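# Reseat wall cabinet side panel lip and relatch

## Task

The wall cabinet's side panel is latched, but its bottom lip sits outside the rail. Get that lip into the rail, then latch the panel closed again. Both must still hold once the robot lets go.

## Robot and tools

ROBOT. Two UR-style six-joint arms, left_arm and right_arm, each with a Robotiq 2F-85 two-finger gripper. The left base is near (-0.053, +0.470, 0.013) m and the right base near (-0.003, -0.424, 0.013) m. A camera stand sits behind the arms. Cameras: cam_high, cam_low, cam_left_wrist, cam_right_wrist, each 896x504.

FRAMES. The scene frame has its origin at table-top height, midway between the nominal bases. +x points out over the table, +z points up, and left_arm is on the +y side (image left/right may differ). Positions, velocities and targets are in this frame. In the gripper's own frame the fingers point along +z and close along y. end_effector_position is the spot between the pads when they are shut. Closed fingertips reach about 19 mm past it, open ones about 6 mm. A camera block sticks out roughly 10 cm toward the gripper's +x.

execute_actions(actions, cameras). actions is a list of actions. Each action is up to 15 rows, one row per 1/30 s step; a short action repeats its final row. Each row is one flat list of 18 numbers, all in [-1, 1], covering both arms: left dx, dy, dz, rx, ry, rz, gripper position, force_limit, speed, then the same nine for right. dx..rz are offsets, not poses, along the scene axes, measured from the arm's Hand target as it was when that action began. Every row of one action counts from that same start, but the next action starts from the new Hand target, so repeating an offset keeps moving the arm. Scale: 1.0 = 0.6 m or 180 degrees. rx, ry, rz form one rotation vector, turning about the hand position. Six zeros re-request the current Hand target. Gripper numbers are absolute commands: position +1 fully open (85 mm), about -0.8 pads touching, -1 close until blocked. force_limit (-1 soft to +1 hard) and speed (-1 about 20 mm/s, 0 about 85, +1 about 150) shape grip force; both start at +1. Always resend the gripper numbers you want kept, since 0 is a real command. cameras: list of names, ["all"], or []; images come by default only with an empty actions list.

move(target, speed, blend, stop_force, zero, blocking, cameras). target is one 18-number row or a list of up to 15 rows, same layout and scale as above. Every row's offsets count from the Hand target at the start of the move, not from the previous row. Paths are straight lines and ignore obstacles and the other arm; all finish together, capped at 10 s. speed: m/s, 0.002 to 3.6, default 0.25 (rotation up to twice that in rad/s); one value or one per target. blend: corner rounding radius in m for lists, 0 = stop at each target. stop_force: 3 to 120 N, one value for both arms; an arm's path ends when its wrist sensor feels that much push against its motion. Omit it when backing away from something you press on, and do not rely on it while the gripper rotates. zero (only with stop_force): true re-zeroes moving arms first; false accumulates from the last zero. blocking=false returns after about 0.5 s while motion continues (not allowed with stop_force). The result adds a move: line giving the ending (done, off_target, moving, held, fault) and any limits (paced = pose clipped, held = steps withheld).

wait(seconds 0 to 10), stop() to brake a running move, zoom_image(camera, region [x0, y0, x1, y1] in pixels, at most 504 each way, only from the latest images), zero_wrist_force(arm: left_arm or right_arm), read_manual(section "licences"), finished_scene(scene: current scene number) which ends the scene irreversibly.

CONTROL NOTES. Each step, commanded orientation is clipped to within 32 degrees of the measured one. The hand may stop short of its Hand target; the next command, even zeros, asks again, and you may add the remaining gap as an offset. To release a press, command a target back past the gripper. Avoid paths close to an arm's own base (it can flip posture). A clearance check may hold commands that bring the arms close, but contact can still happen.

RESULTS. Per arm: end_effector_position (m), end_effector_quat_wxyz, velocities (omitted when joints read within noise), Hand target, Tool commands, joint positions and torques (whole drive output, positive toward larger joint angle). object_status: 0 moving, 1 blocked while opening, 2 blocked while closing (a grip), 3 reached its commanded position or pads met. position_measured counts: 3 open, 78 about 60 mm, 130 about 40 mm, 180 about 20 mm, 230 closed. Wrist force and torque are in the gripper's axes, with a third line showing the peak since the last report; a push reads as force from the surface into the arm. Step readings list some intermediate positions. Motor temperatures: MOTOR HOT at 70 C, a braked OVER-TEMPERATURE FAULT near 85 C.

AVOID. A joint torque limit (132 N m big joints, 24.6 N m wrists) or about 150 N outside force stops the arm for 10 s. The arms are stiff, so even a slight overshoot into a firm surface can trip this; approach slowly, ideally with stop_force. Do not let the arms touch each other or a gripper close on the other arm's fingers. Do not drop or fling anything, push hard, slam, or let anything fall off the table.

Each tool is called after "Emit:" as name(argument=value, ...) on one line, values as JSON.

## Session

Emit:
execute_actions(actions=[])

Scene clock: 0.00 s.
left_arm: end_effector_position=(+0.5801, +0.4315, +0.2113) position_measured=3 object_status=3 end_effector_quat_wxyz=(-0.500, +0.676, +0.112, +0.529) | right_arm: end_effector_position=(+0.3125, -0.1599, +0.1088) position_measured=3 object_status=3 end_effector_quat_wxyz=(-0.056, +0.993, +0.101, +0.021)
Joint positions: left_arm=[-0.67 -0.888 1.525 0.067 -0.094 -0.109] | right_arm=[4.135 -1.472 -2.346 -0.78 1.608 -2.34]
Joint velocities: within noise
Joint torques (N m): no reading
Motor temperatures (°C): left_arm=[22 26 31 32 38 35] | right_arm=[32 25 30 33 37 35]
Wrist force (N): no reading
Wrist torque (N m): no reading
Wrist force, peak (N): no reading
Hand target: left_arm +0.5801, +0.4315, +0.2113; -0.500, +0.676, +0.112, +0.529 | right_arm +0.3125, -0.1599, +0.1088; -0.056, +0.993, +0.101, +0.021
Tool commands: left_gripper/position=+1.0 left_gripper/force_limit=+1.0 left_gripper/speed=+1.0 right_gripper/position=+1.0 right_gripper/force_limit=+1.0 right_gripper/speed=+1.0
camera_calibration:
cam_left_wrist: T_world_to_cam=[[0.673976, -0.491204, -0.551793, -0.0563021], [-0.59697, 0.0778692, -0.798476, 0.495206], [0.435182, 0.867557, -0.240752, -0.448474], [0, 0, 0, 1]] pos_world=[0.528737, 0.32286, 0.256372]
cam_right_wrist: T_world_to_cam=[[0.19636, -0.973143, -0.120144, -0.201146], [-0.931038, -0.223481, 0.288486, 0.239792], [-0.307589, 0.0552118, -0.949916, 0.336551], [0, 0, 0, 1]] pos_world=[0.366272, -0.160737, 0.226352]

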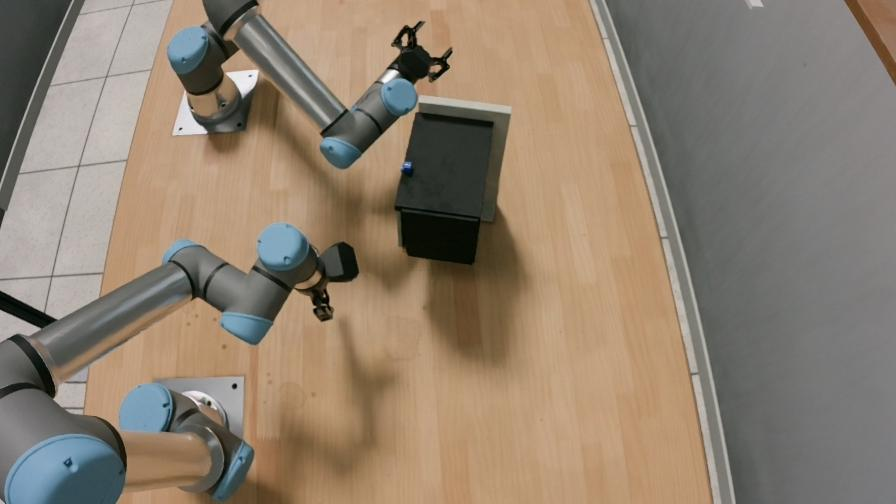

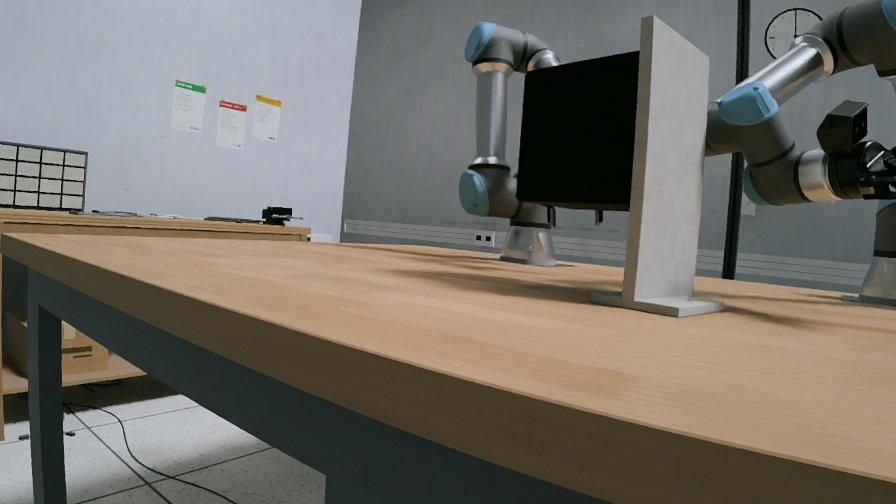

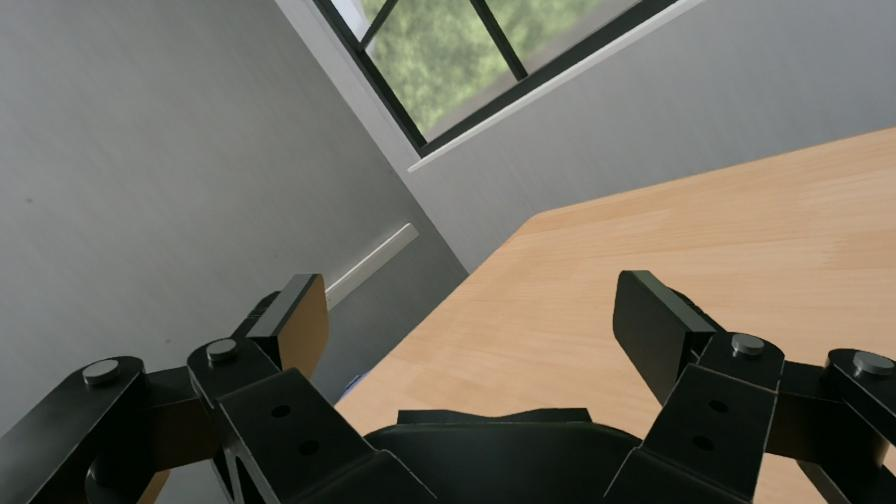

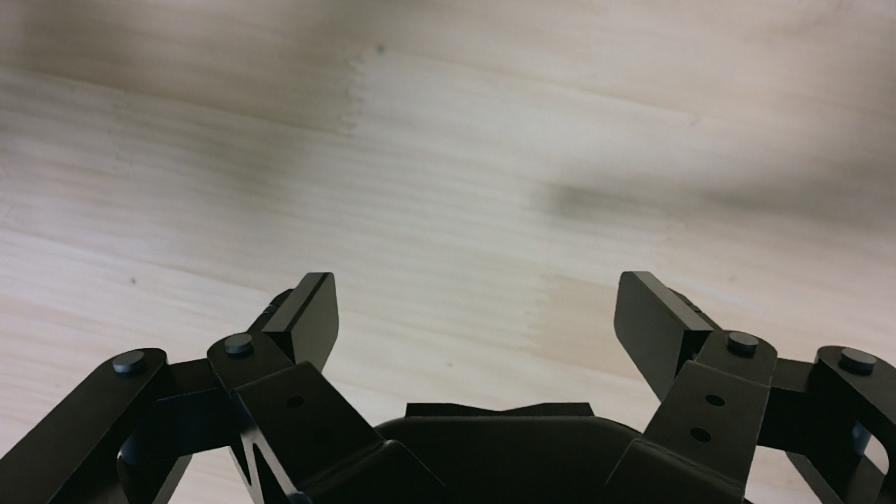

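Emit:
move(target=[[-0.3002, -0.2692, 0.0978, -0.338, -0.1197, -0.1114, 1, 1, 1, 0.03, 0.033, 0.52, -0.0119, -0.0238, 0.4339, 1, 1, 1], [-0.3168, -0.6858, -0.1355, -0.6761, -0.2393, -0.2228, 1, 1, 1, 0.3125, 0.2665, 0.5687, -0.0237, -0.0475, 0.8678, 1, 1, 1]], speed=0.45, blend=[0.05, 0], cameras=["all"])

Emit:
zoom_image(camera="cam_left_wrist", region=[420, 0, 896, 400])

Emit:
zoom_image(camera="cam_right_wrist", region=[250, 150, 690, 330])

Scene clock: 6.90 s.
left_arm: end_effector_position=(+0.3897, +0.0201, +0.1295) position_measured=3 object_status=3 end_effector_quat_wxyz=(+0.505, +0.553, +0.494, +0.442) | right_arm: end_effector_position=(+0.5000, +0.0000, +0.4501) position_measured=3 object_status=3 end_effector_quat_wxyz=(+0.000, +0.104, +0.995, +0.000)
Joint positions: left_arm=[-1.39 -0.696 2.073 -4.137 -0.272 1.192] | right_arm=[4.037 -2.011 -0.745 -1.957 1.57 -5.17]
Joint torques (N m): left_arm=[-0.44 -40.42 -5.29 -2.41 0.71 0.52] | right_arm=[-10.37 33.62 34.02 1.37 1.82 -1.92]
Wrist force (N): left_arm=[2.2 0.0 0.0] | right_arm=[0.4 -0.7 0.9]
Wrist torque (N m): left_arm=[-0.80 -0.62 -0.12] | right_arm=[-0.01 -0.02 0.00]
Wrist force, peak (N): left_arm=[4.9 -1.9 0.9] | right_arm=[-0.8 -0.7 -0.9]
Hand target: left_arm +0.3897, +0.0201, +0.1295; +0.505, +0.553, +0.494, +0.442 (not the last commanded pose) | right_arm +0.5000, +0.0000, +0.4501; +0.000, +0.104, +0.995, +0.000
Tool commands: left_gripper/position=+1.0 left_gripper/force_limit=+1.0 left_gripper/speed=+1.0 right_gripper/position=+1.0 right_gripper/force_limit=+1.0 right_gripper/speed=+1.0
Off the commanded pose: left_arm 0.001 m, 8 deg | right_arm 0.000 m, 0 deg.
FORCE FAULT: contact force on the left arm reached its limit, and that arm stopped. The contact can be on any part of that arm, not only on its tool. That arm's remaining commands of this call were not run. That arm is still stopped at the end of this call. That arm stays stopped for about 10 more seconds. Until then a move that you send moves the other arm only, and its call returns only when the move has ended. Once the stop has ended, the next robot result says so. If the stop ends while you think or write, that arm runs what you send next, counted from a new Hand target: where the arm stands when the stop ends. While its stop runs, that arm takes no new command, but its gripper still runs the gripper command that each later call begins with. Until it ends, the stop uses up actions while you think or wait. An arm that is not stopped still takes commands.
move: fault (left_arm)
camera_calibration:
cam_left_wrist: T_world_to_cam=[[0.0847746, 0.00729429, 0.996373, -0.156032], [-0.4576, -0.887997, 0.0454349, 0.203955], [0.885108, -0.459792, -0.0719417, -0.198853], [0, 0, 0, 1]] pos_world=[0.282563, 0.0908182, 0.131894]
cam_right_wrist: T_world_to_cam=[[0.213676, 0.976818, -0.0129753, -0.0982144], [0.919468, -0.196608, 0.340475, -0.596895], [0.330031, -0.0846815, -0.940164, 0.386413], [0, 0, 0, 1]] pos_world=[0.442284, 0.0113055, 0.565245]

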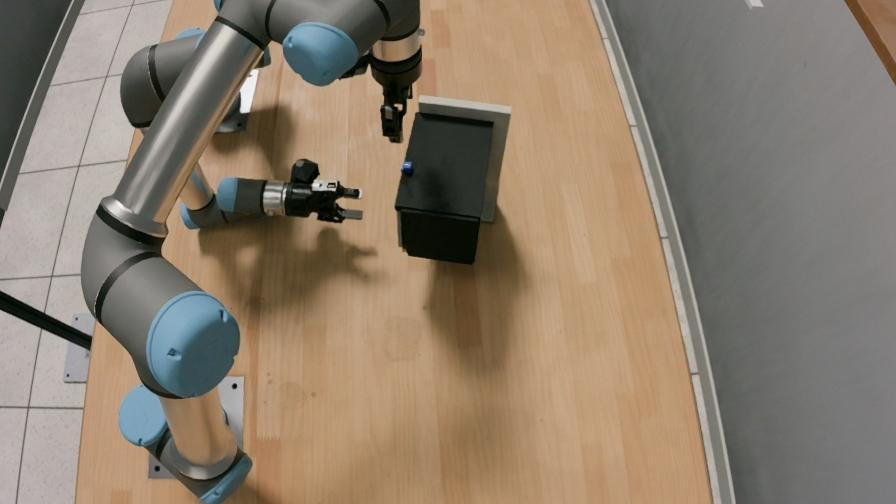

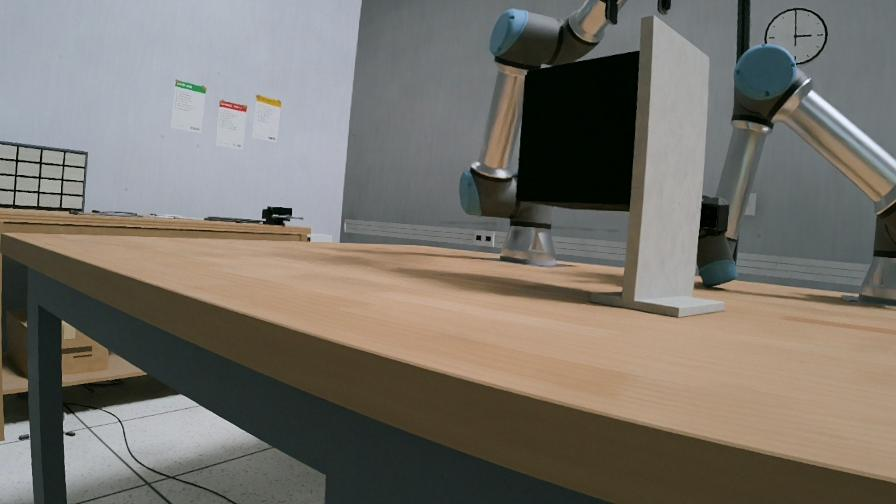

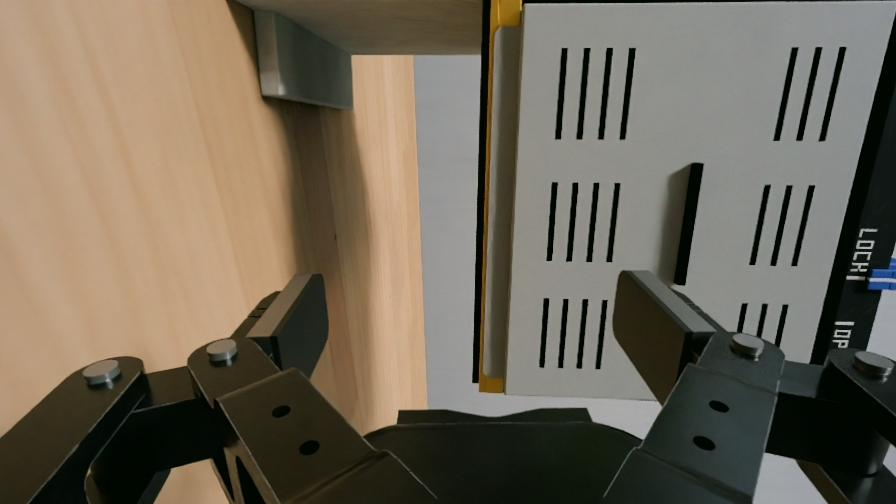

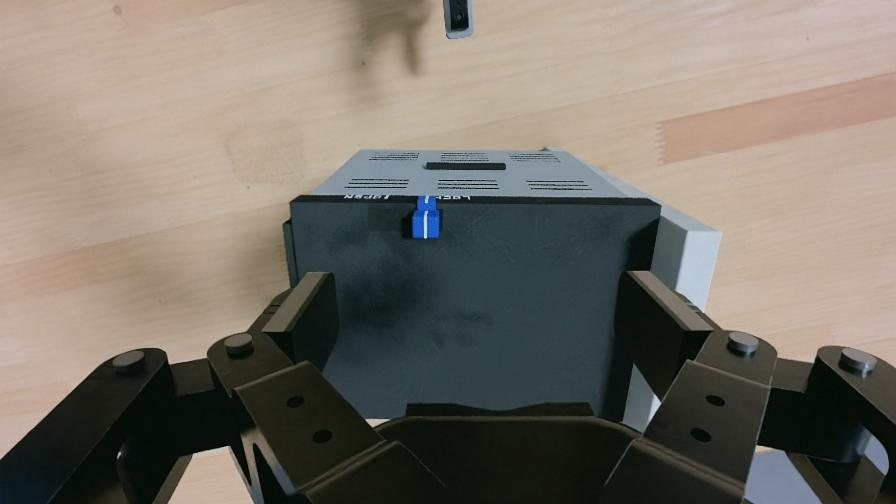

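Scaled by 1.059 from the camera's 896x504 image, which has a finer 1280x720 frame.

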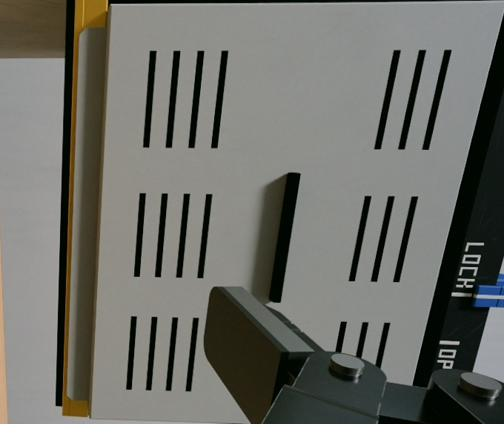

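Scaled by 1.145 from the camera's 896x504 image, which has a finer 1280x720 frame.

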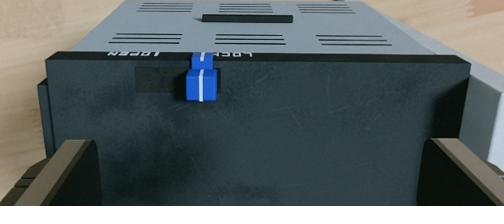

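Emit:
zoom_image(camera="cam_right_wrist", region=[330, 180, 490, 260])

Emit:
zoom_image(camera="cam_right_wrist", region=[280, 140, 680, 260])

Emit:
zoom_image(camera="cam_left_wrist", region=[470, 0, 570, 130])

Emit:
zoom_image(camera="cam_left_wrist", region=[460, 280, 560, 410])

Scaled by 3.150 from the camera's 896x504 image, which has a finer 1280x720 frame.

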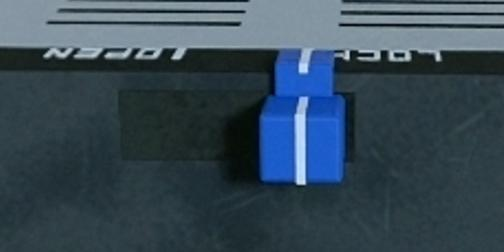

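Scaled by 1.260 from the camera's 896x504 image, which has a finer 1280x720 frame.

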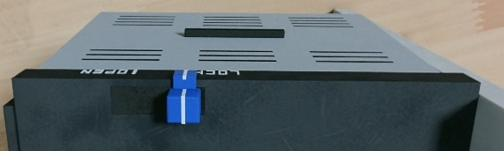

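Scaled by 3.877 from the camera's 896x504 image, which has a finer 1280x720 frame.

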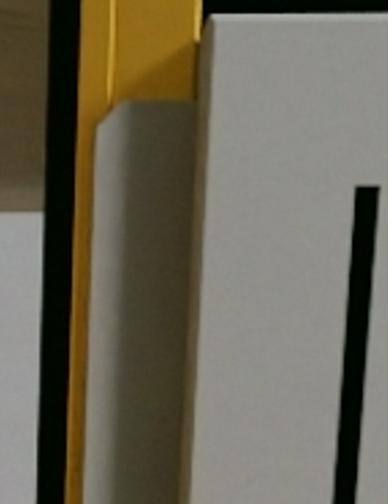

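Scaled by 3.877 from the camera's 896x504 image, which has a finer 1280x720 frame.

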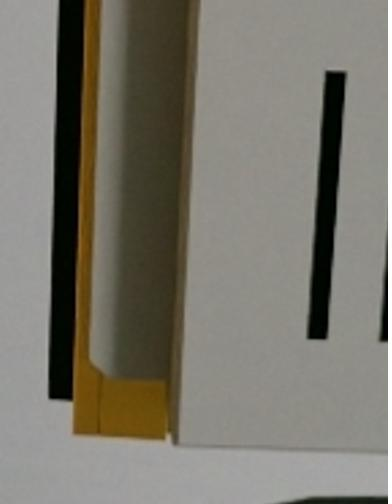

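Emit:
execute_actions(actions=[], cameras=[])

Scene clock: 11.90 s.
left_arm: end_effector_position=(+0.3897, +0.0201, +0.1295) position_measured=3 object_status=3 end_effector_quat_wxyz=(+0.505, +0.553, +0.494, +0.442) | right_arm: end_effector_position=(+0.5000, +0.0000, +0.4501) position_measured=3 object_status=3 end_effector_quat_wxyz=(+0.000, +0.104, +0.995, +0.000)
Joint positions: left_arm=[-1.39 -0.696 2.073 -4.137 -0.272 1.192] | right_arm=[4.037 -2.011 -0.745 -1.957 1.57 -5.17]
Joint velocities: within noise
Joint torques (N m): left_arm=[-1.28 -40.15 -5.01 -2.25 0.71 0.67] | right_arm=[-10.59 33.52 33.96 1.23 1.74 -1.8]
Motor temperatures (°C): left_arm=[22 26 31 32 37 35] | right_arm=[32 25 30 33 37 35]
Wrist force (N): left_arm=[2.4 -0.1 0.3] | right_arm=[0.0 -0.6 0.9]
Wrist torque (N m): left_arm=[-0.81 -0.66 -0.11] | right_arm=[-0.01 0.05 0.00]
Wrist force, peak (N): left_arm=[2.6 0.1 0.1] | right_arm=[0.8 -0.8 0.7]
Hand target: left_arm +0.3897, +0.0201, +0.1295; +0.505, +0.553, +0.494, +0.442 (not the last commanded pose) | right_arm +0.5000, +0.0000, +0.4501; +0.000, +0.104, +0.995, +0.000
Tool commands: left_gripper/position=+1.0 left_gripper/force_limit=+1.0 left_gripper/speed=+1.0 right_gripper/position=+1.0 right_gripper/force_limit=+1.0 right_gripper/speed=+1.0
Off the commanded pose: left_arm 0.001 m, 8 deg | right_arm 0.000 m, 0 deg.
FORCE FAULT, CONTINUED: the left arm was still stopped when this call began, by the force fault that an earlier result reported. Since the last result the stop counts as 10 of the actions that you can send in this scene. That arm is still stopped at the end of this call. That arm stays stopped for about 5 more seconds. If the stop ends while you think or write, that arm runs what you send next, counted from a new Hand target: where the arm stands when the stop ends. While its stop runs, that arm takes no new command, but its gripper still runs the gripper command that each later call begins with.
No camera images: "cameras" was empty.

Emit:
wait(seconds=4, cameras=[])

Scene clock: 17.53 s.
left_arm: end_effector_position=(+0.3897, +0.0201, +0.1295) position_measured=3 object_status=3 end_effector_quat_wxyz=(+0.505, +0.553, +0.494, +0.442) | right_arm: end_effector_position=(+0.5000, +0.0000, +0.4501) position_measured=3 object_status=3 end_effector_quat_wxyz=(+0.000, +0.104, +0.995, +0.000)
Joint positions: left_arm=[-1.39 -0.696 2.073 -4.137 -0.272 1.192] | right_arm=[4.037 -2.011 -0.745 -1.957 1.57 -5.17]
Joint torques (N m): left_arm=[-0.72 -39.68 -4.82 -2.22 0.67 0.54] | right_arm=[-9.92 33.93 33.55 1.42 1.67 -1.9]
Wrist force (N): left_arm=[2.4 0.1 0.2] | right_arm=[0.5 -0.6 0.5]
Wrist torque (N m): left_arm=[-0.77 -0.65 -0.11] | right_arm=[0.00 -0.03 0.00]
Wrist force, peak (N): left_arm=[2.7 0.1 0.3] | right_arm=[0.3 -1.2 0.8]
Hand target: left_arm +0.3897, +0.0201, +0.1295; +0.505, +0.553, +0.494, +0.442 (not the last commanded pose) | right_arm +0.5000, +0.0000, +0.4501; +0.000, +0.104, +0.995, +0.000
Tool commands: left_gripper/position=+1.0 left_gripper/force_limit=+1.0 left_gripper/speed=+1.0 right_gripper/position=+1.0 right_gripper/force_limit=+1.0 right_gripper/speed=+1.0
Off the commanded pose: left_arm 0.001 m, 8 deg | right_arm 0.000 m, 0 deg.
FORCE FAULT, CONTINUED: the left arm's stop, for the force fault that an earlier result reported, is over. The rest of the stop counts as 10 of the actions that you can send in this scene. That arm's target is now where it stood when the stop ended, not its last command. That arm accepts commands again.
wait: 4.00 s; at rest from the start
No camera images: "cameras" was empty.

Emit:
move(target=[[0, 0, 0.1667, 0, 0, 0, -0.30, 1, 1, 0.0013, -0.0358, -0.0835, 0, 0, 0, -0.205, 1, 0.5], [-0.0435, 0.2427, 0.2657, 0.0097, -0.0744, 0.1867, -0.30, 1, 1, 0.0013, -0.0358, -0.0835, 0, 0, 0, -0.205, 1, 0.5]], speed=[0.15, 0.3], blend=[0.02, 0], cameras=["cam_right_wrist"])

Scene clock: 20.07 s.
left_arm: end_effector_position=(+0.3636, +0.1656, +0.2889) position_measured=167 object_status=3 end_effector_quat_wxyz=(+0.401, +0.341, +0.564, +0.636) | right_arm: end_effector_position=(+0.5007, -0.0215, +0.4000) position_measured=155 object_status=3 end_effector_quat_wxyz=(+0.000, +0.104, +0.995, +0.000)
Joint positions: left_arm=[-1.391 -0.955 2.115 -3.919 0.36 1.191] | right_arm=[4.015 -1.927 -1.001 -1.786 1.57 -5.192]
Joint torques (N m): left_arm=[7.77 -43.45 -0.86 1.36 2.97 -1.2] | right_arm=[-10.31 53.19 17.34 4.59 -1.85 -1.98]
Wrist force (N): left_arm=[2.3 -0.5 0.1] | right_arm=[0.7 -0.3 0.3]
Wrist torque (N m): left_arm=[-0.86 -0.62 -0.11] | right_arm=[0.01 -0.07 0.00]
Wrist force, peak (N): left_arm=[2.8 0.0 0.0] | right_arm=[0.5 -0.6 0.8]
Hand target: left_arm +0.3636, +0.1657, +0.2889; +0.401, +0.340, +0.564, +0.636 | right_arm +0.5007, -0.0215, +0.4000; +0.000, +0.104, +0.995, +0.000
Off the commanded pose: left_arm 0.000 m, 0 deg | right_arm 0.000 m, 0 deg.
move: done
camera_calibration:
cam_right_wrist: T_world_to_cam=[[0.213676, 0.976818, -0.0129753, -0.0780338], [0.919468, -0.196608, 0.340475, -0.5848], [0.330031, -0.0846815, -0.940164, 0.337226], [0, 0, 0, 1]] pos_world=[0.443084, -0.0101945, 0.515145]
Images, in order (width x height): cam_right_wrist 896x504.

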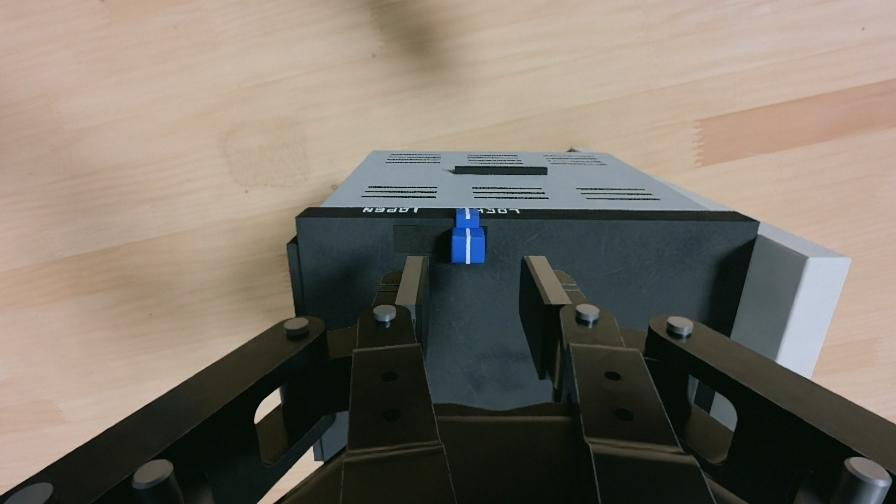

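Emit:
move(target=[[0.0178, -0.1388, 0.0945, 0.0272, -0.0679, -0.1049, -0.30, 1, 1, -0.0038, -0.0015, -0.0667, 0, 0, 0, -0.205, 1, 0.5], [0.1118, -0.2482, -0.0982, 0.0008, 0.0433, -0.2140, -0.30, 1, 1, -0.0038, -0.0015, -0.0667, 0, 0, 0, -0.205, 1, 0.5]], speed=[0.2, 0.25], blend=[0.02, 0], cameras=["cam_left_wrist", "cam_right_wrist"])

Scene clock: 23.97 s.
left_arm: end_effector_position=(+0.4306, +0.0168, +0.2300) position_measured=167 object_status=3 end_effector_quat_wxyz=(+0.549, +0.549, +0.445, +0.445) | right_arm: end_effector_position=(+0.4985, -0.0224, +0.3599) position_measured=155 object_status=3 end_effector_quat_wxyz=(+0.000, +0.104, +0.995, +0.000)
Joint positions: left_arm=[-1.286 -1.24 1.923 -0.683 0.443 -1.571] | right_arm=[4.017 -1.903 -1.136 -1.674 1.57 -5.19]
Joint torques (N m): left_arm=[7.79 -33.75 -23.01 0.64 2.12 -1.29] | right_arm=[10.54 52.78 17.95 4.55 0.97 2.38]
Wrist force (N): left_arm=[3.0 -0.5 -0.4] | right_arm=[0.5 -0.3 0.5]
Wrist torque (N m): left_arm=[-0.83 -0.82 -0.05] | right_arm=[0.00 -0.04 -0.19]
Wrist force, peak (N): left_arm=[3.8 0.1 -0.6] | right_arm=[0.5 -0.8 0.6]
Hand target: left_arm +0.4307, +0.0168, +0.2300; +0.549, +0.550, +0.445, +0.445 | right_arm +0.4985, -0.0224, +0.3599; +0.000, +0.104, +0.995, +0.000
Off the commanded pose: left_arm 0.000 m, 0 deg | right_arm 0.000 m, 0 deg.
move: done
camera_calibration:
cam_left_wrist: T_world_to_cam=[[-0.0149003, 0.0110943, 0.999827, -0.21762], [-0.534258, -0.84532, 0.00141781, 0.257651], [0.84519, -0.534145, 0.0185228, -0.231797], [0, 0, 0, 1]] pos_world=[0.330322, 0.0963988, 0.22151]
cam_right_wrist: T_world_to_cam=[[0.213676, 0.976818, -0.0129753, -0.0771835], [0.919468, -0.196608, 0.340475, -0.569209], [0.330031, -0.0846815, -0.940164, 0.300209], [0, 0, 0, 1]] pos_world=[0.440784, -0.0110945, 0.475045]
Images, in order (width x height): cam_left_wrist 896x504, cam_right_wrist 896x504.

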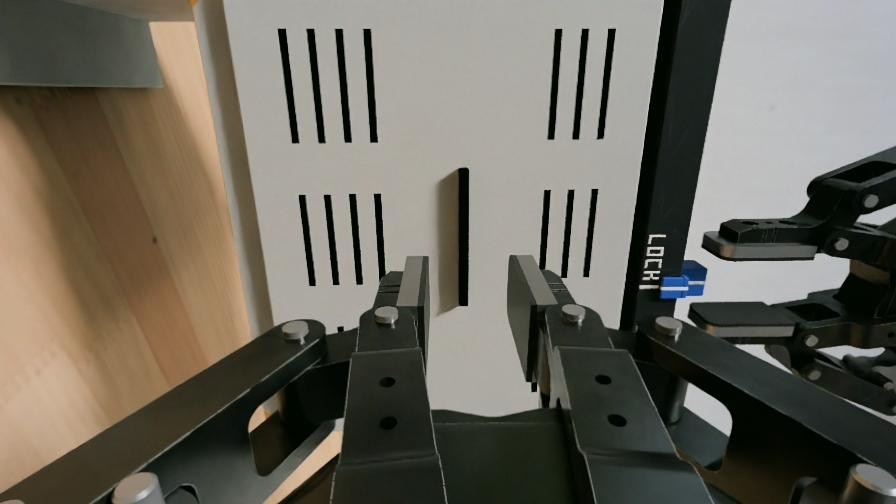

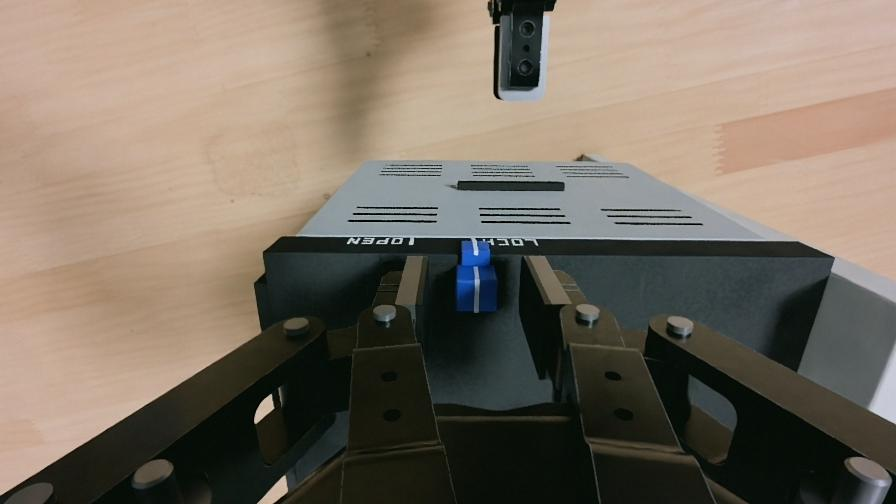

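Emit:
move(target=[0.062, -0.0132, 0, 0, 0, 0, -0.30, 1, 0.5, 0, 0, -0.0142, 0, 0, 0, -0.205, 1, 0.5], speed=0.08, cameras=[])

Emit:
move(target=[0.02445, -0.0052, 0, 0, 0, 0, -0.30, 1, 0.5, 0, 0, -0.0033, 0, 0, 0, -0.205, 1, 0.5], speed=0.007, stop_force=4, cameras=["cam_left_wrist", "cam_right_wrist"])

Scene clock: 25.33 s.
left_arm: end_effector_position=(+0.4678, +0.0089, +0.2300) position_measured=167 object_status=3 end_effector_quat_wxyz=(+0.549, +0.550, +0.445, +0.445) | right_arm: end_effector_position=(+0.4985, -0.0224, +0.3514) position_measured=155 object_status=3 end_effector_quat_wxyz=(+0.000, +0.104, +0.995, +0.000)
Joint positions: left_arm=[-1.212 -1.187 1.844 -0.657 0.516 -1.571] | right_arm=[4.017 -1.901 -1.161 -1.651 1.57 -5.19]
Joint torques (N m): left_arm=[8.02 -27.44 -21.68 0.69 2.08 -1.12] | right_arm=[9.41 52.96 18.52 4.6 0.84 2.26]
Wrist force (N): left_arm=[3.0 -1.0 -0.3] | right_arm=[0.0 -0.6 0.7]
Wrist torque (N m): left_arm=[-0.79 -0.79 -0.05] | right_arm=[-0.05 0.03 -0.18]
Wrist force, peak (N): left_arm=[3.2 -0.5 -0.4] | right_arm=[0.5 -0.8 0.7]
Hand target: left_arm +0.4679, +0.0088, +0.2300; +0.549, +0.550, +0.445, +0.445 | right_arm +0.4985, -0.0224, +0.3514; +0.000, +0.104, +0.995, +0.000
Off the commanded pose: left_arm 0.000 m, 0 deg | right_arm 0.000 m, 0 deg.
move: done
No camera images: "cameras" was empty.

Scene clock: 28.10 s.
left_arm: end_effector_position=(+0.4767, +0.0070, +0.2300) position_measured=167 object_status=3 end_effector_quat_wxyz=(+0.549, +0.550, +0.445, +0.445) | right_arm: end_effector_position=(+0.4985, -0.0224, +0.3494) position_measured=155 object_status=3 end_effector_quat_wxyz=(+0.000, +0.104, +0.995, +0.000)
Joint positions: left_arm=[-1.196 -1.174 1.824 -0.65 0.533 -1.571] | right_arm=[4.017 -1.901 -1.166 -1.646 1.57 -5.19]
Joint torques (N m): left_arm=[-9.21 -44.45 -10.57 -2.96 -2.4 -0.15] | right_arm=[9.4 52.44 17.94 4.51 0.37 2.13]
Wrist force (N): left_arm=[3.0 -1.1 -0.9] | right_arm=[0.3 -0.4 0.7]
Wrist torque (N m): left_arm=[-0.83 -0.81 -0.06] | right_arm=[-0.04 -0.02 -0.18]
Wrist force, peak (N): left_arm=[3.5 0.1 -5.4] | right_arm=[0.3 -0.7 0.9]
Hand target: left_arm +0.4767, +0.0070, +0.2300; +0.549, +0.550, +0.445, +0.445 (not the last commanded pose) | right_arm +0.4985, -0.0224, +0.3494; +0.000, +0.104, +0.995, +0.000
Off the commanded pose: left_arm 0.006 m, 0 deg | right_arm 0.000 m, 0 deg.
move: contact (left_arm)
camera_calibration:
cam_left_wrist: T_world_to_cam=[[-0.0147314, 0.0109874, 0.999831, -0.216881], [-0.534258, -0.84532, 0.00141773, 0.273943], [0.845193, -0.534147, 0.0183228, -0.275867], [0, 0, 0, 1]] pos_world=[0.376322, 0.0865988, 0.22151]
cam_right_wrist: T_world_to_cam=[[0.213676, 0.976818, -0.0129753, -0.0773198], [0.919468, -0.196608, 0.340475, -0.565634], [0.330031, -0.0846815, -0.940164, 0.290337], [0, 0, 0, 1]] pos_world=[0.440784, -0.0110945, 0.464545]
Images, in order (width x height): cam_left_wrist 896x504, cam_right_wrist 896x504.

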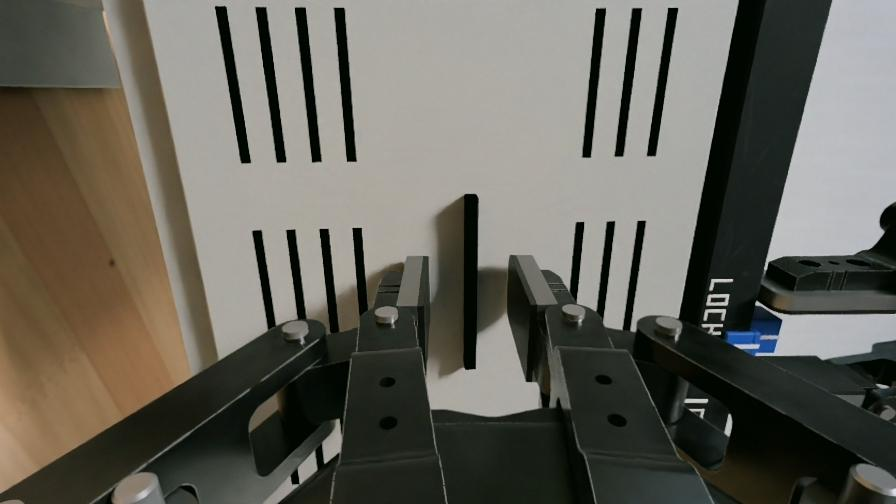

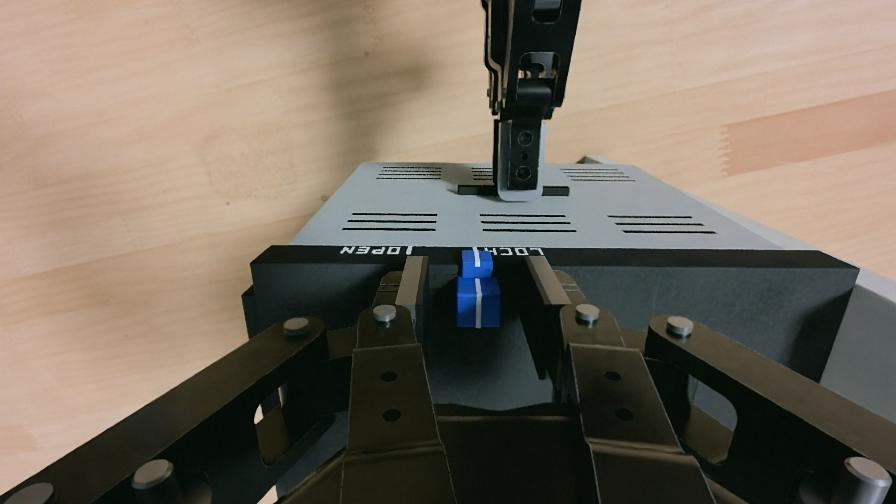

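Emit:
move(target=[[-0.00326, 0.00069, 0, 0, 0, 0, -0.30, 1, 0.5, 0, 0, 0, 0, 0, 0, -0.205, 1, 0.5], [-0.00326, 0.00069, 0, 0, 0, 0, -1, -0.2, -0.7, 0, 0, 0, 0, 0, 0, -0.205, 1, 0.5]], speed=0.03, cameras=[])

Emit:
zero_wrist_force(arm="right_arm")

Emit:
move(target=[0, 0, 0, 0, 0, 0, -1, -0.2, -0.7, -0.01243, -0.0570, 0, 0, 0, 0, -0.205, 1, 0.5], speed=0.03, stop_force=20, cameras=["cam_left_wrist", "cam_right_wrist"])

Emit:
zoom_image(camera="cam_right_wrist", region=[330, 220, 590, 340])

Scene clock: 30.00 s.
left_arm: end_effector_position=(+0.4747, +0.0074, +0.2301) position_measured=223 object_status=0 end_effector_quat_wxyz=(+0.550, +0.549, +0.445, +0.445) | right_arm: end_effector_position=(+0.4985, -0.0224, +0.3494) position_measured=155 object_status=3 end_effector_quat_wxyz=(+0.000, +0.104, +0.995, +0.000)
Joint positions: left_arm=[-1.199 -1.177 1.828 -0.652 0.53 -1.571] | right_arm=[4.017 -1.901 -1.166 -1.646 1.57 -5.19]
Joint torques (N m): left_arm=[-7.56 -24.45 -9.15 2.75 -1.45 -0.73] | right_arm=[9.39 52.43 17.33 4.61 -0.04 2.05]
Wrist force (N): left_arm=[5.0 16.7 -4.8] | right_arm=[0.1 -0.5 0.7]
Wrist torque (N m): left_arm=[-1.03 -0.88 -0.07] | right_arm=[-0.04 0.02 -0.18]
Wrist force, peak (N): left_arm=[5.0 16.7 -4.8] | right_arm=[0.6 -0.5 0.9]
Hand target: left_arm +0.4747, +0.0074, +0.2300; +0.549, +0.550, +0.445, +0.445 | right_arm +0.4985, -0.0224, +0.3494; +0.000, +0.104, +0.995, +0.000
Off the commanded pose: left_arm 0.000 m, 0 deg | right_arm 0.000 m, 0 deg.
move: done
No camera images: "cameras" was empty.

Wrist force sensor zeroed.

Scene clock: 32.27 s.
left_arm: end_effector_position=(+0.4747, +0.0074, +0.2300) position_measured=223 object_status=2 end_effector_quat_wxyz=(+0.549, +0.550, +0.445, +0.445) | right_arm: end_effector_position=(+0.4916, -0.0540, +0.3494) position_measured=155 object_status=3 end_effector_quat_wxyz=(+0.000, +0.104, +0.995, +0.000)
Joint positions: left_arm=[-1.199 -1.176 1.828 -0.652 0.53 -1.571] | right_arm=[3.993 -1.837 -1.25 -1.626 1.57 -5.215]
Joint torques (N m): left_arm=[5.97 -46.48 -25.64 -3.37 0.97 -0.81] | right_arm=[1.94 32.91 34.38 -0.13 -4.34 2.55]
Wrist force (N, zeroed by zero_wrist_force on right_arm): left_arm=[3.3 -5.2 0.1] | right_arm=[2.3 18.0 5.2]
Wrist torque (N m, zeroed by zero_wrist_force on right_arm): left_arm=[-0.79 -0.85 -0.05] | right_arm=[-0.13 -0.05 0.04]
Wrist force, peak (N, zeroed by zero_wrist_force on right_arm): left_arm=[-2.1 20.2 -5.1] | right_arm=[0.2 29.9 9.4]
Hand target: left_arm +0.4747, +0.0074, +0.2300; +0.549, +0.550, +0.445, +0.445 | right_arm +0.4916, -0.0540, +0.3494; +0.000, +0.104, +0.995, +0.000 (not the last commanded pose)
Off the commanded pose: left_arm 0.000 m, 0 deg | right_arm 0.003 m, 0 deg.
move: contact (right_arm)
camera_calibration:
cam_left_wrist: T_world_to_cam=[[-0.0147314, 0.0109874, 0.999831, -0.216914], [-0.534258, -0.84532, 0.00141773, 0.27335], [0.845193, -0.534147, 0.0183228, -0.273994], [0, 0, 0, 1]] pos_world=[0.374422, 0.0870988, 0.22151]
cam_right_wrist: T_world_to_cam=[[0.213676, 0.976818, -0.0129753, -0.0449993], [0.919468, -0.196608, 0.340475, -0.565594], [0.330031, -0.0846815, -0.940164, 0.289905], [0, 0, 0, 1]] pos_world=[0.433984, -0.0426945, 0.464545]
Images, in order (width x height): cam_left_wrist 896x504, cam_right_wrist 896x504.

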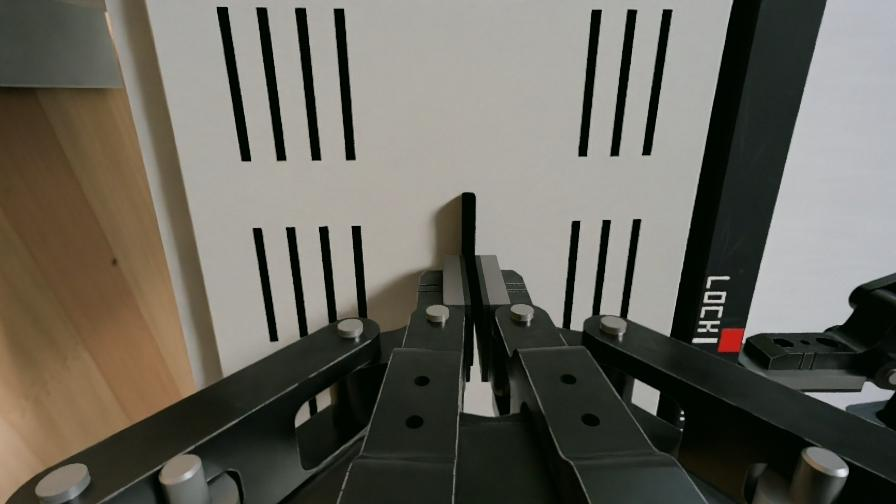

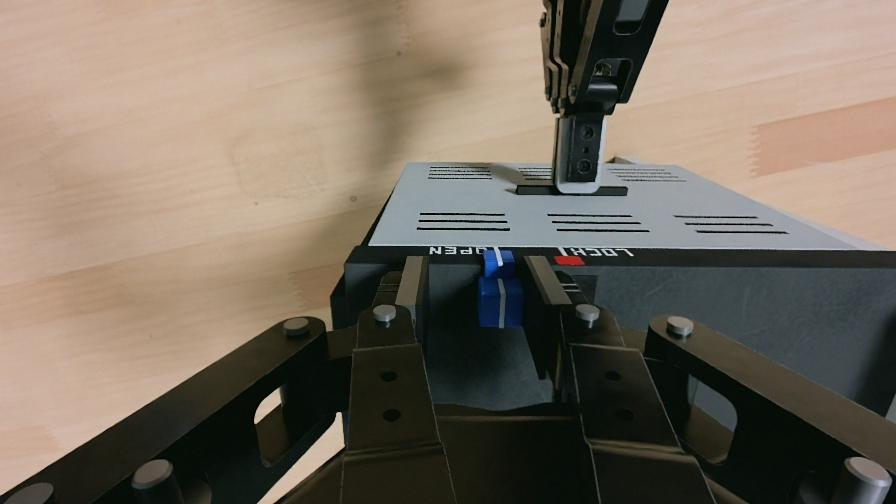

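Scaled by 1.938 from the camera's 896x504 image, which has a finer 1280x720 frame.

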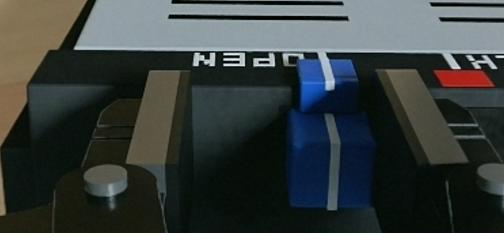

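Emit:
zoom_image(camera="cam_right_wrist", region=[430, 235, 590, 335])

Scaled by 3.150 from the camera's 896x504 image, which has a finer 1280x720 frame.

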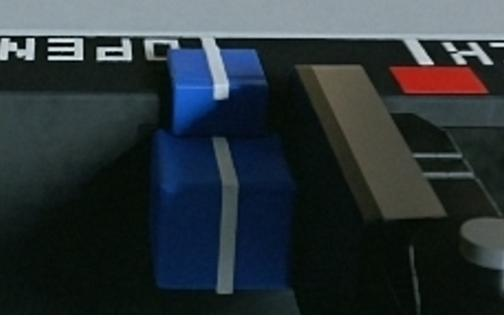

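Emit:
move(target=[[-0.0065, 0.0014, 0, 0, 0, 0, -1, -0.2, -0.7, 0.001, 0.0049, 0.0067, 0, 0, 0, -0.205, 1, 0.5], [-0.0489, 0.0104, 0, 0, 0, 0, -1, -0.2, -0.7, 0.001, 0.0049, 0.075, 0, 0, 0, -0.205, 1, 0.5], [-0.1304, 0.0277, 0, -0.0202, -0.0951, 0, -1, -0.2, -0.7, 0.078, 0.1587, 0.0843, 0, 0, 0, -0.205, 1, 0.5]], speed=[0.01, 0.06, 0.12], stop_force=15, cameras=["cam_left_wrist", "cam_right_wrist"])

Emit:
zoom_image(camera="cam_right_wrist", region=[260, 20, 560, 160])

Scene clock: 37.17 s.
left_arm: end_effector_position=(+0.3965, +0.0240, +0.2300) position_measured=223 object_status=2 end_effector_quat_wxyz=(+0.627, +0.460, +0.372, +0.508) | right_arm: end_effector_position=(+0.4934, -0.0485, +0.3932) position_measured=155 object_status=3 end_effector_quat_wxyz=(+0.000, +0.104, +0.995, +0.000)
Joint positions: left_arm=[-1.334 -1.175 2.212 -1.724 0.494 -0.945] | right_arm=[3.996 -1.862 -1.106 -1.745 1.57 -5.211]
Joint torques (N m): left_arm=[-9.56 -24.56 -6.57 -4.97 3.95 1.2] | right_arm=[-10.43 51.6 18.1 4.55 -0.87 -1.78]
Wrist force (N, zeroed by zero_wrist_force on right_arm): left_arm=[2.4 -5.0 -1.0] | right_arm=[0.3 -0.3 -0.4]
Wrist torque (N m, zeroed by zero_wrist_force on right_arm): left_arm=[-0.75 -0.72 -0.16] | right_arm=[-0.04 -0.03 0.13]
Wrist force, peak (N, zeroed by zero_wrist_force on right_arm): left_arm=[3.5 -5.5 0.1] | right_arm=[2.1 18.4 5.1]
Hand target: left_arm +0.3965, +0.0240, +0.2300; +0.627, +0.460, +0.372, +0.508 | right_arm +0.4934, -0.0485, +0.3932; +0.000, +0.104, +0.995, +0.000 (not the last commanded pose)
Off the commanded pose: left_arm 0.000 m, 0 deg | right_arm 0.101 m, 0 deg.
move: contact (right_arm)
camera_calibration:
cam_left_wrist: T_world_to_cam=[[-0.308087, 0.0733655, 0.948525, -0.0916378], [-0.518959, -0.84858, -0.102926, 0.263539], [0.797348, -0.523956, 0.299511, -0.244904], [0, 0, 0, 1]] pos_world=[0.303807, 0.102038, 0.187397]
cam_right_wrist: T_world_to_cam=[[0.213663, 0.976826, -0.0125789, -0.0503837], [0.91933, -0.196698, 0.340798, -0.581189], [0.330426, -0.08438, -0.940053, 0.330741], [0, 0, 0, 1]] pos_world=[0.435783, -0.0371947, 0.508348]
Images, in order (width x height): cam_left_wrist 896x504, cam_right_wrist 896x504.

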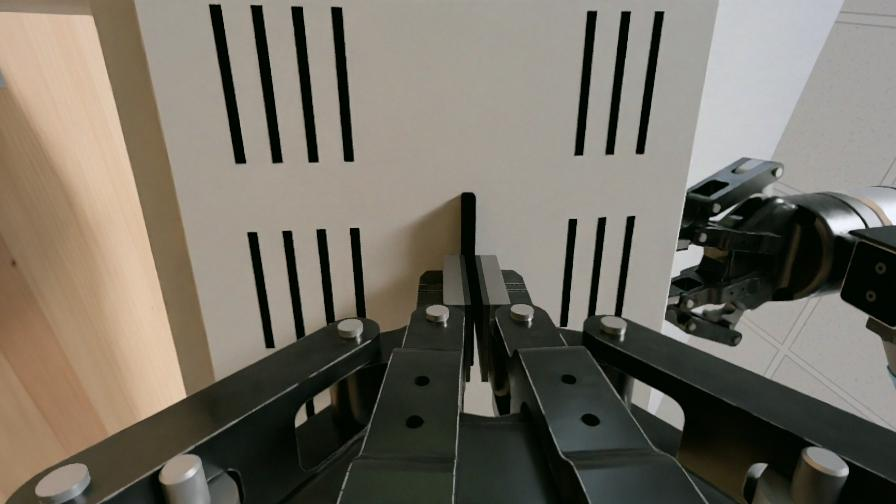

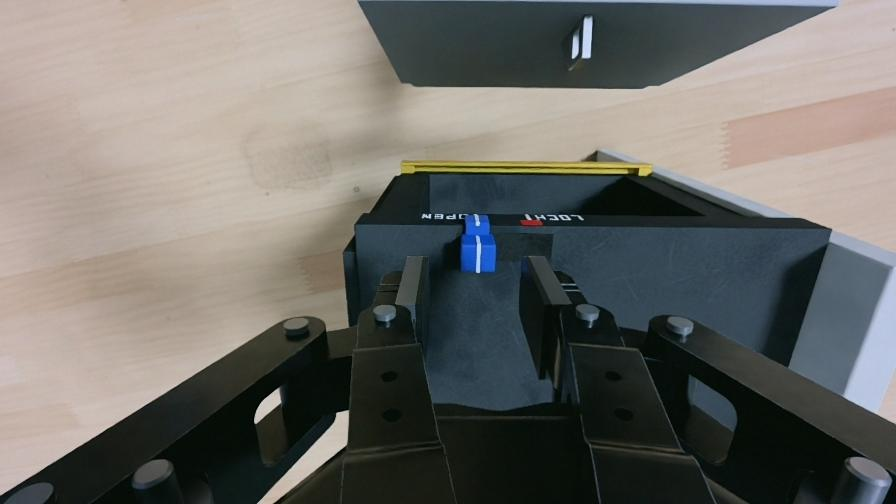

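Scaled by 1.680 from the camera's 896x504 image, which has a finer 1280x720 frame.

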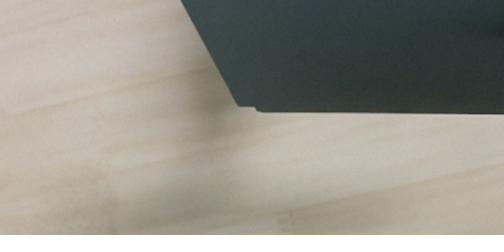

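Emit:
move(target=[0.0978, -0.0208, 0.015, 0, 0, 0, -1, -0.2, -0.7, 0.075, 0.1495, 0.0113, 0, 0, 0, -0.205, 1, 0.5], speed=0.1, stop_force=15, cameras=["cam_left_wrist", "cam_right_wrist"])

Emit:
zoom_image(camera="cam_right_wrist", region=[270, 70, 420, 170])

Emit:
zoom_image(camera="cam_right_wrist", region=[410, 70, 560, 170])

Emit:
zoom_image(camera="cam_left_wrist", region=[0, 0, 240, 420])

Scene clock: 39.63 s.
left_arm: end_effector_position=(+0.4552, +0.0115, +0.2390) position_measured=223 object_status=2 end_effector_quat_wxyz=(+0.627, +0.460, +0.372, +0.508) | right_arm: end_effector_position=(+0.5384, +0.0412, +0.4000) position_measured=155 object_status=3 end_effector_quat_wxyz=(+0.000, +0.104, +0.995, +0.000)
Joint positions: left_arm=[-1.214 -1.132 2.061 -1.499 0.591 -1.082] | right_arm=[4.03 -2.141 -0.679 -1.893 1.57 -5.177]
Joint torques (N m): left_arm=[7.57 -29.02 -23.15 -1.84 3.58 -1.16] | right_arm=[10.36 39.41 34.72 1.26 1.83 2.47]
Wrist force (N, zeroed by zero_wrist_force on right_arm): left_arm=[2.8 -5.2 -1.1] | right_arm=[0.0 0.2 -0.5]
Wrist torque (N m, zeroed by zero_wrist_force on right_arm): left_arm=[-0.79 -0.76 -0.06] | right_arm=[0.06 0.01 0.00]
Wrist force, peak (N, zeroed by zero_wrist_force on right_arm): left_arm=[2.7 -5.2 -1.9] | right_arm=[0.9 -1.4 -0.9]
Hand target: left_arm +0.4552, +0.0115, +0.2390; +0.627, +0.460, +0.372, +0.508 | right_arm +0.5384, +0.0412, +0.4000; +0.000, +0.104, +0.995, +0.000
Off the commanded pose: left_arm 0.000 m, 0 deg | right_arm 0.000 m, 0 deg.
move: done
camera_calibration:
cam_left_wrist: T_world_to_cam=[[-0.308087, 0.0733655, 0.948525, -0.0811728], [-0.518959, -0.84858, -0.102926, 0.284321], [0.797348, -0.523956, 0.299511, -0.300953], [0, 0, 0, 1]] pos_world=[0.362507, 0.0895382, 0.196397]
cam_right_wrist: T_world_to_cam=[[0.213663, 0.976826, -0.0125789, -0.147536], [0.91933, -0.196698, 0.340798, -0.607198], [0.330426, -0.08438, -0.940053, 0.32974], [0, 0, 0, 1]] pos_world=[0.480783, 0.0525053, 0.515048]
Images, in order (width x height): cam_left_wrist 896x504, cam_right_wrist 896x504.

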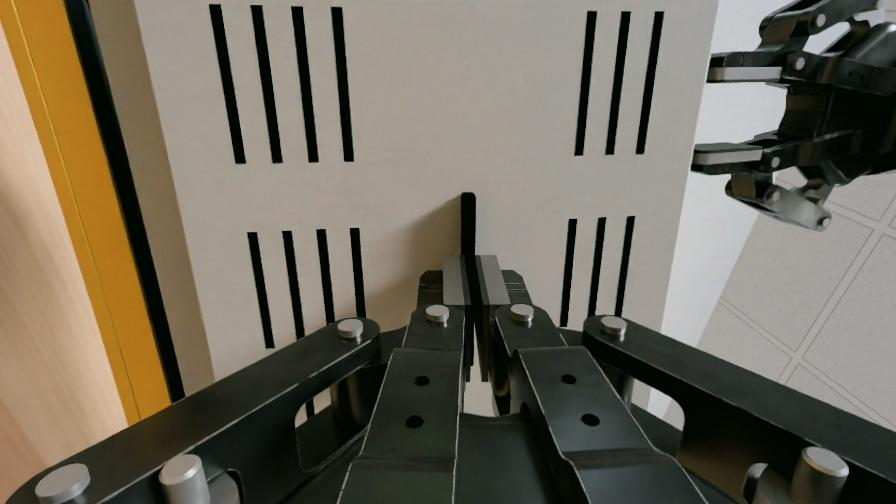

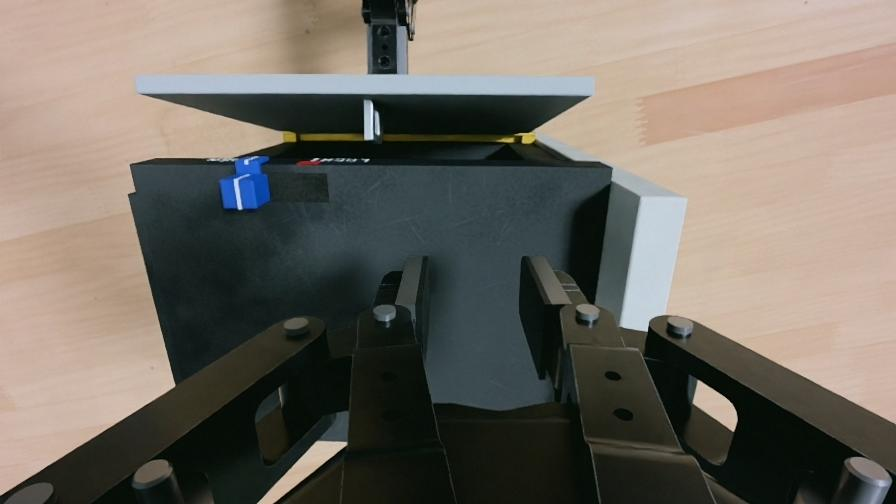

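Scaled by 3.360 from the camera's 896x504 image, which has a finer 1280x720 frame.

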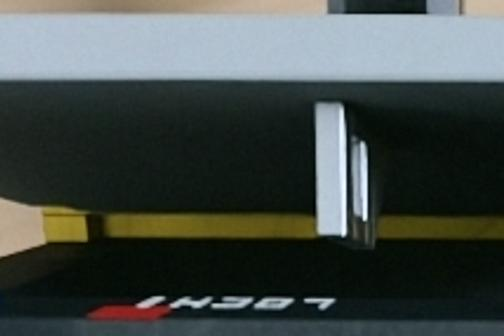

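Scaled by 3.360 from the camera's 896x504 image, which has a finer 1280x720 frame.

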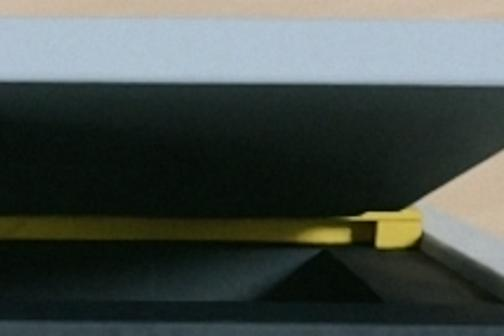

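Scaled by 1.200 from the camera's 896x504 image, which has a finer 1280x720 frame.

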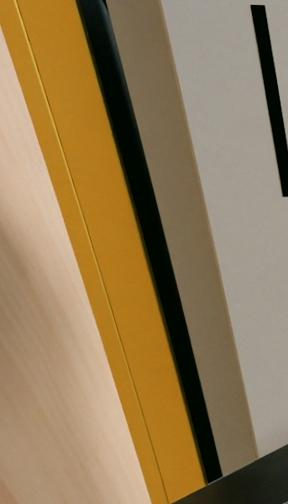

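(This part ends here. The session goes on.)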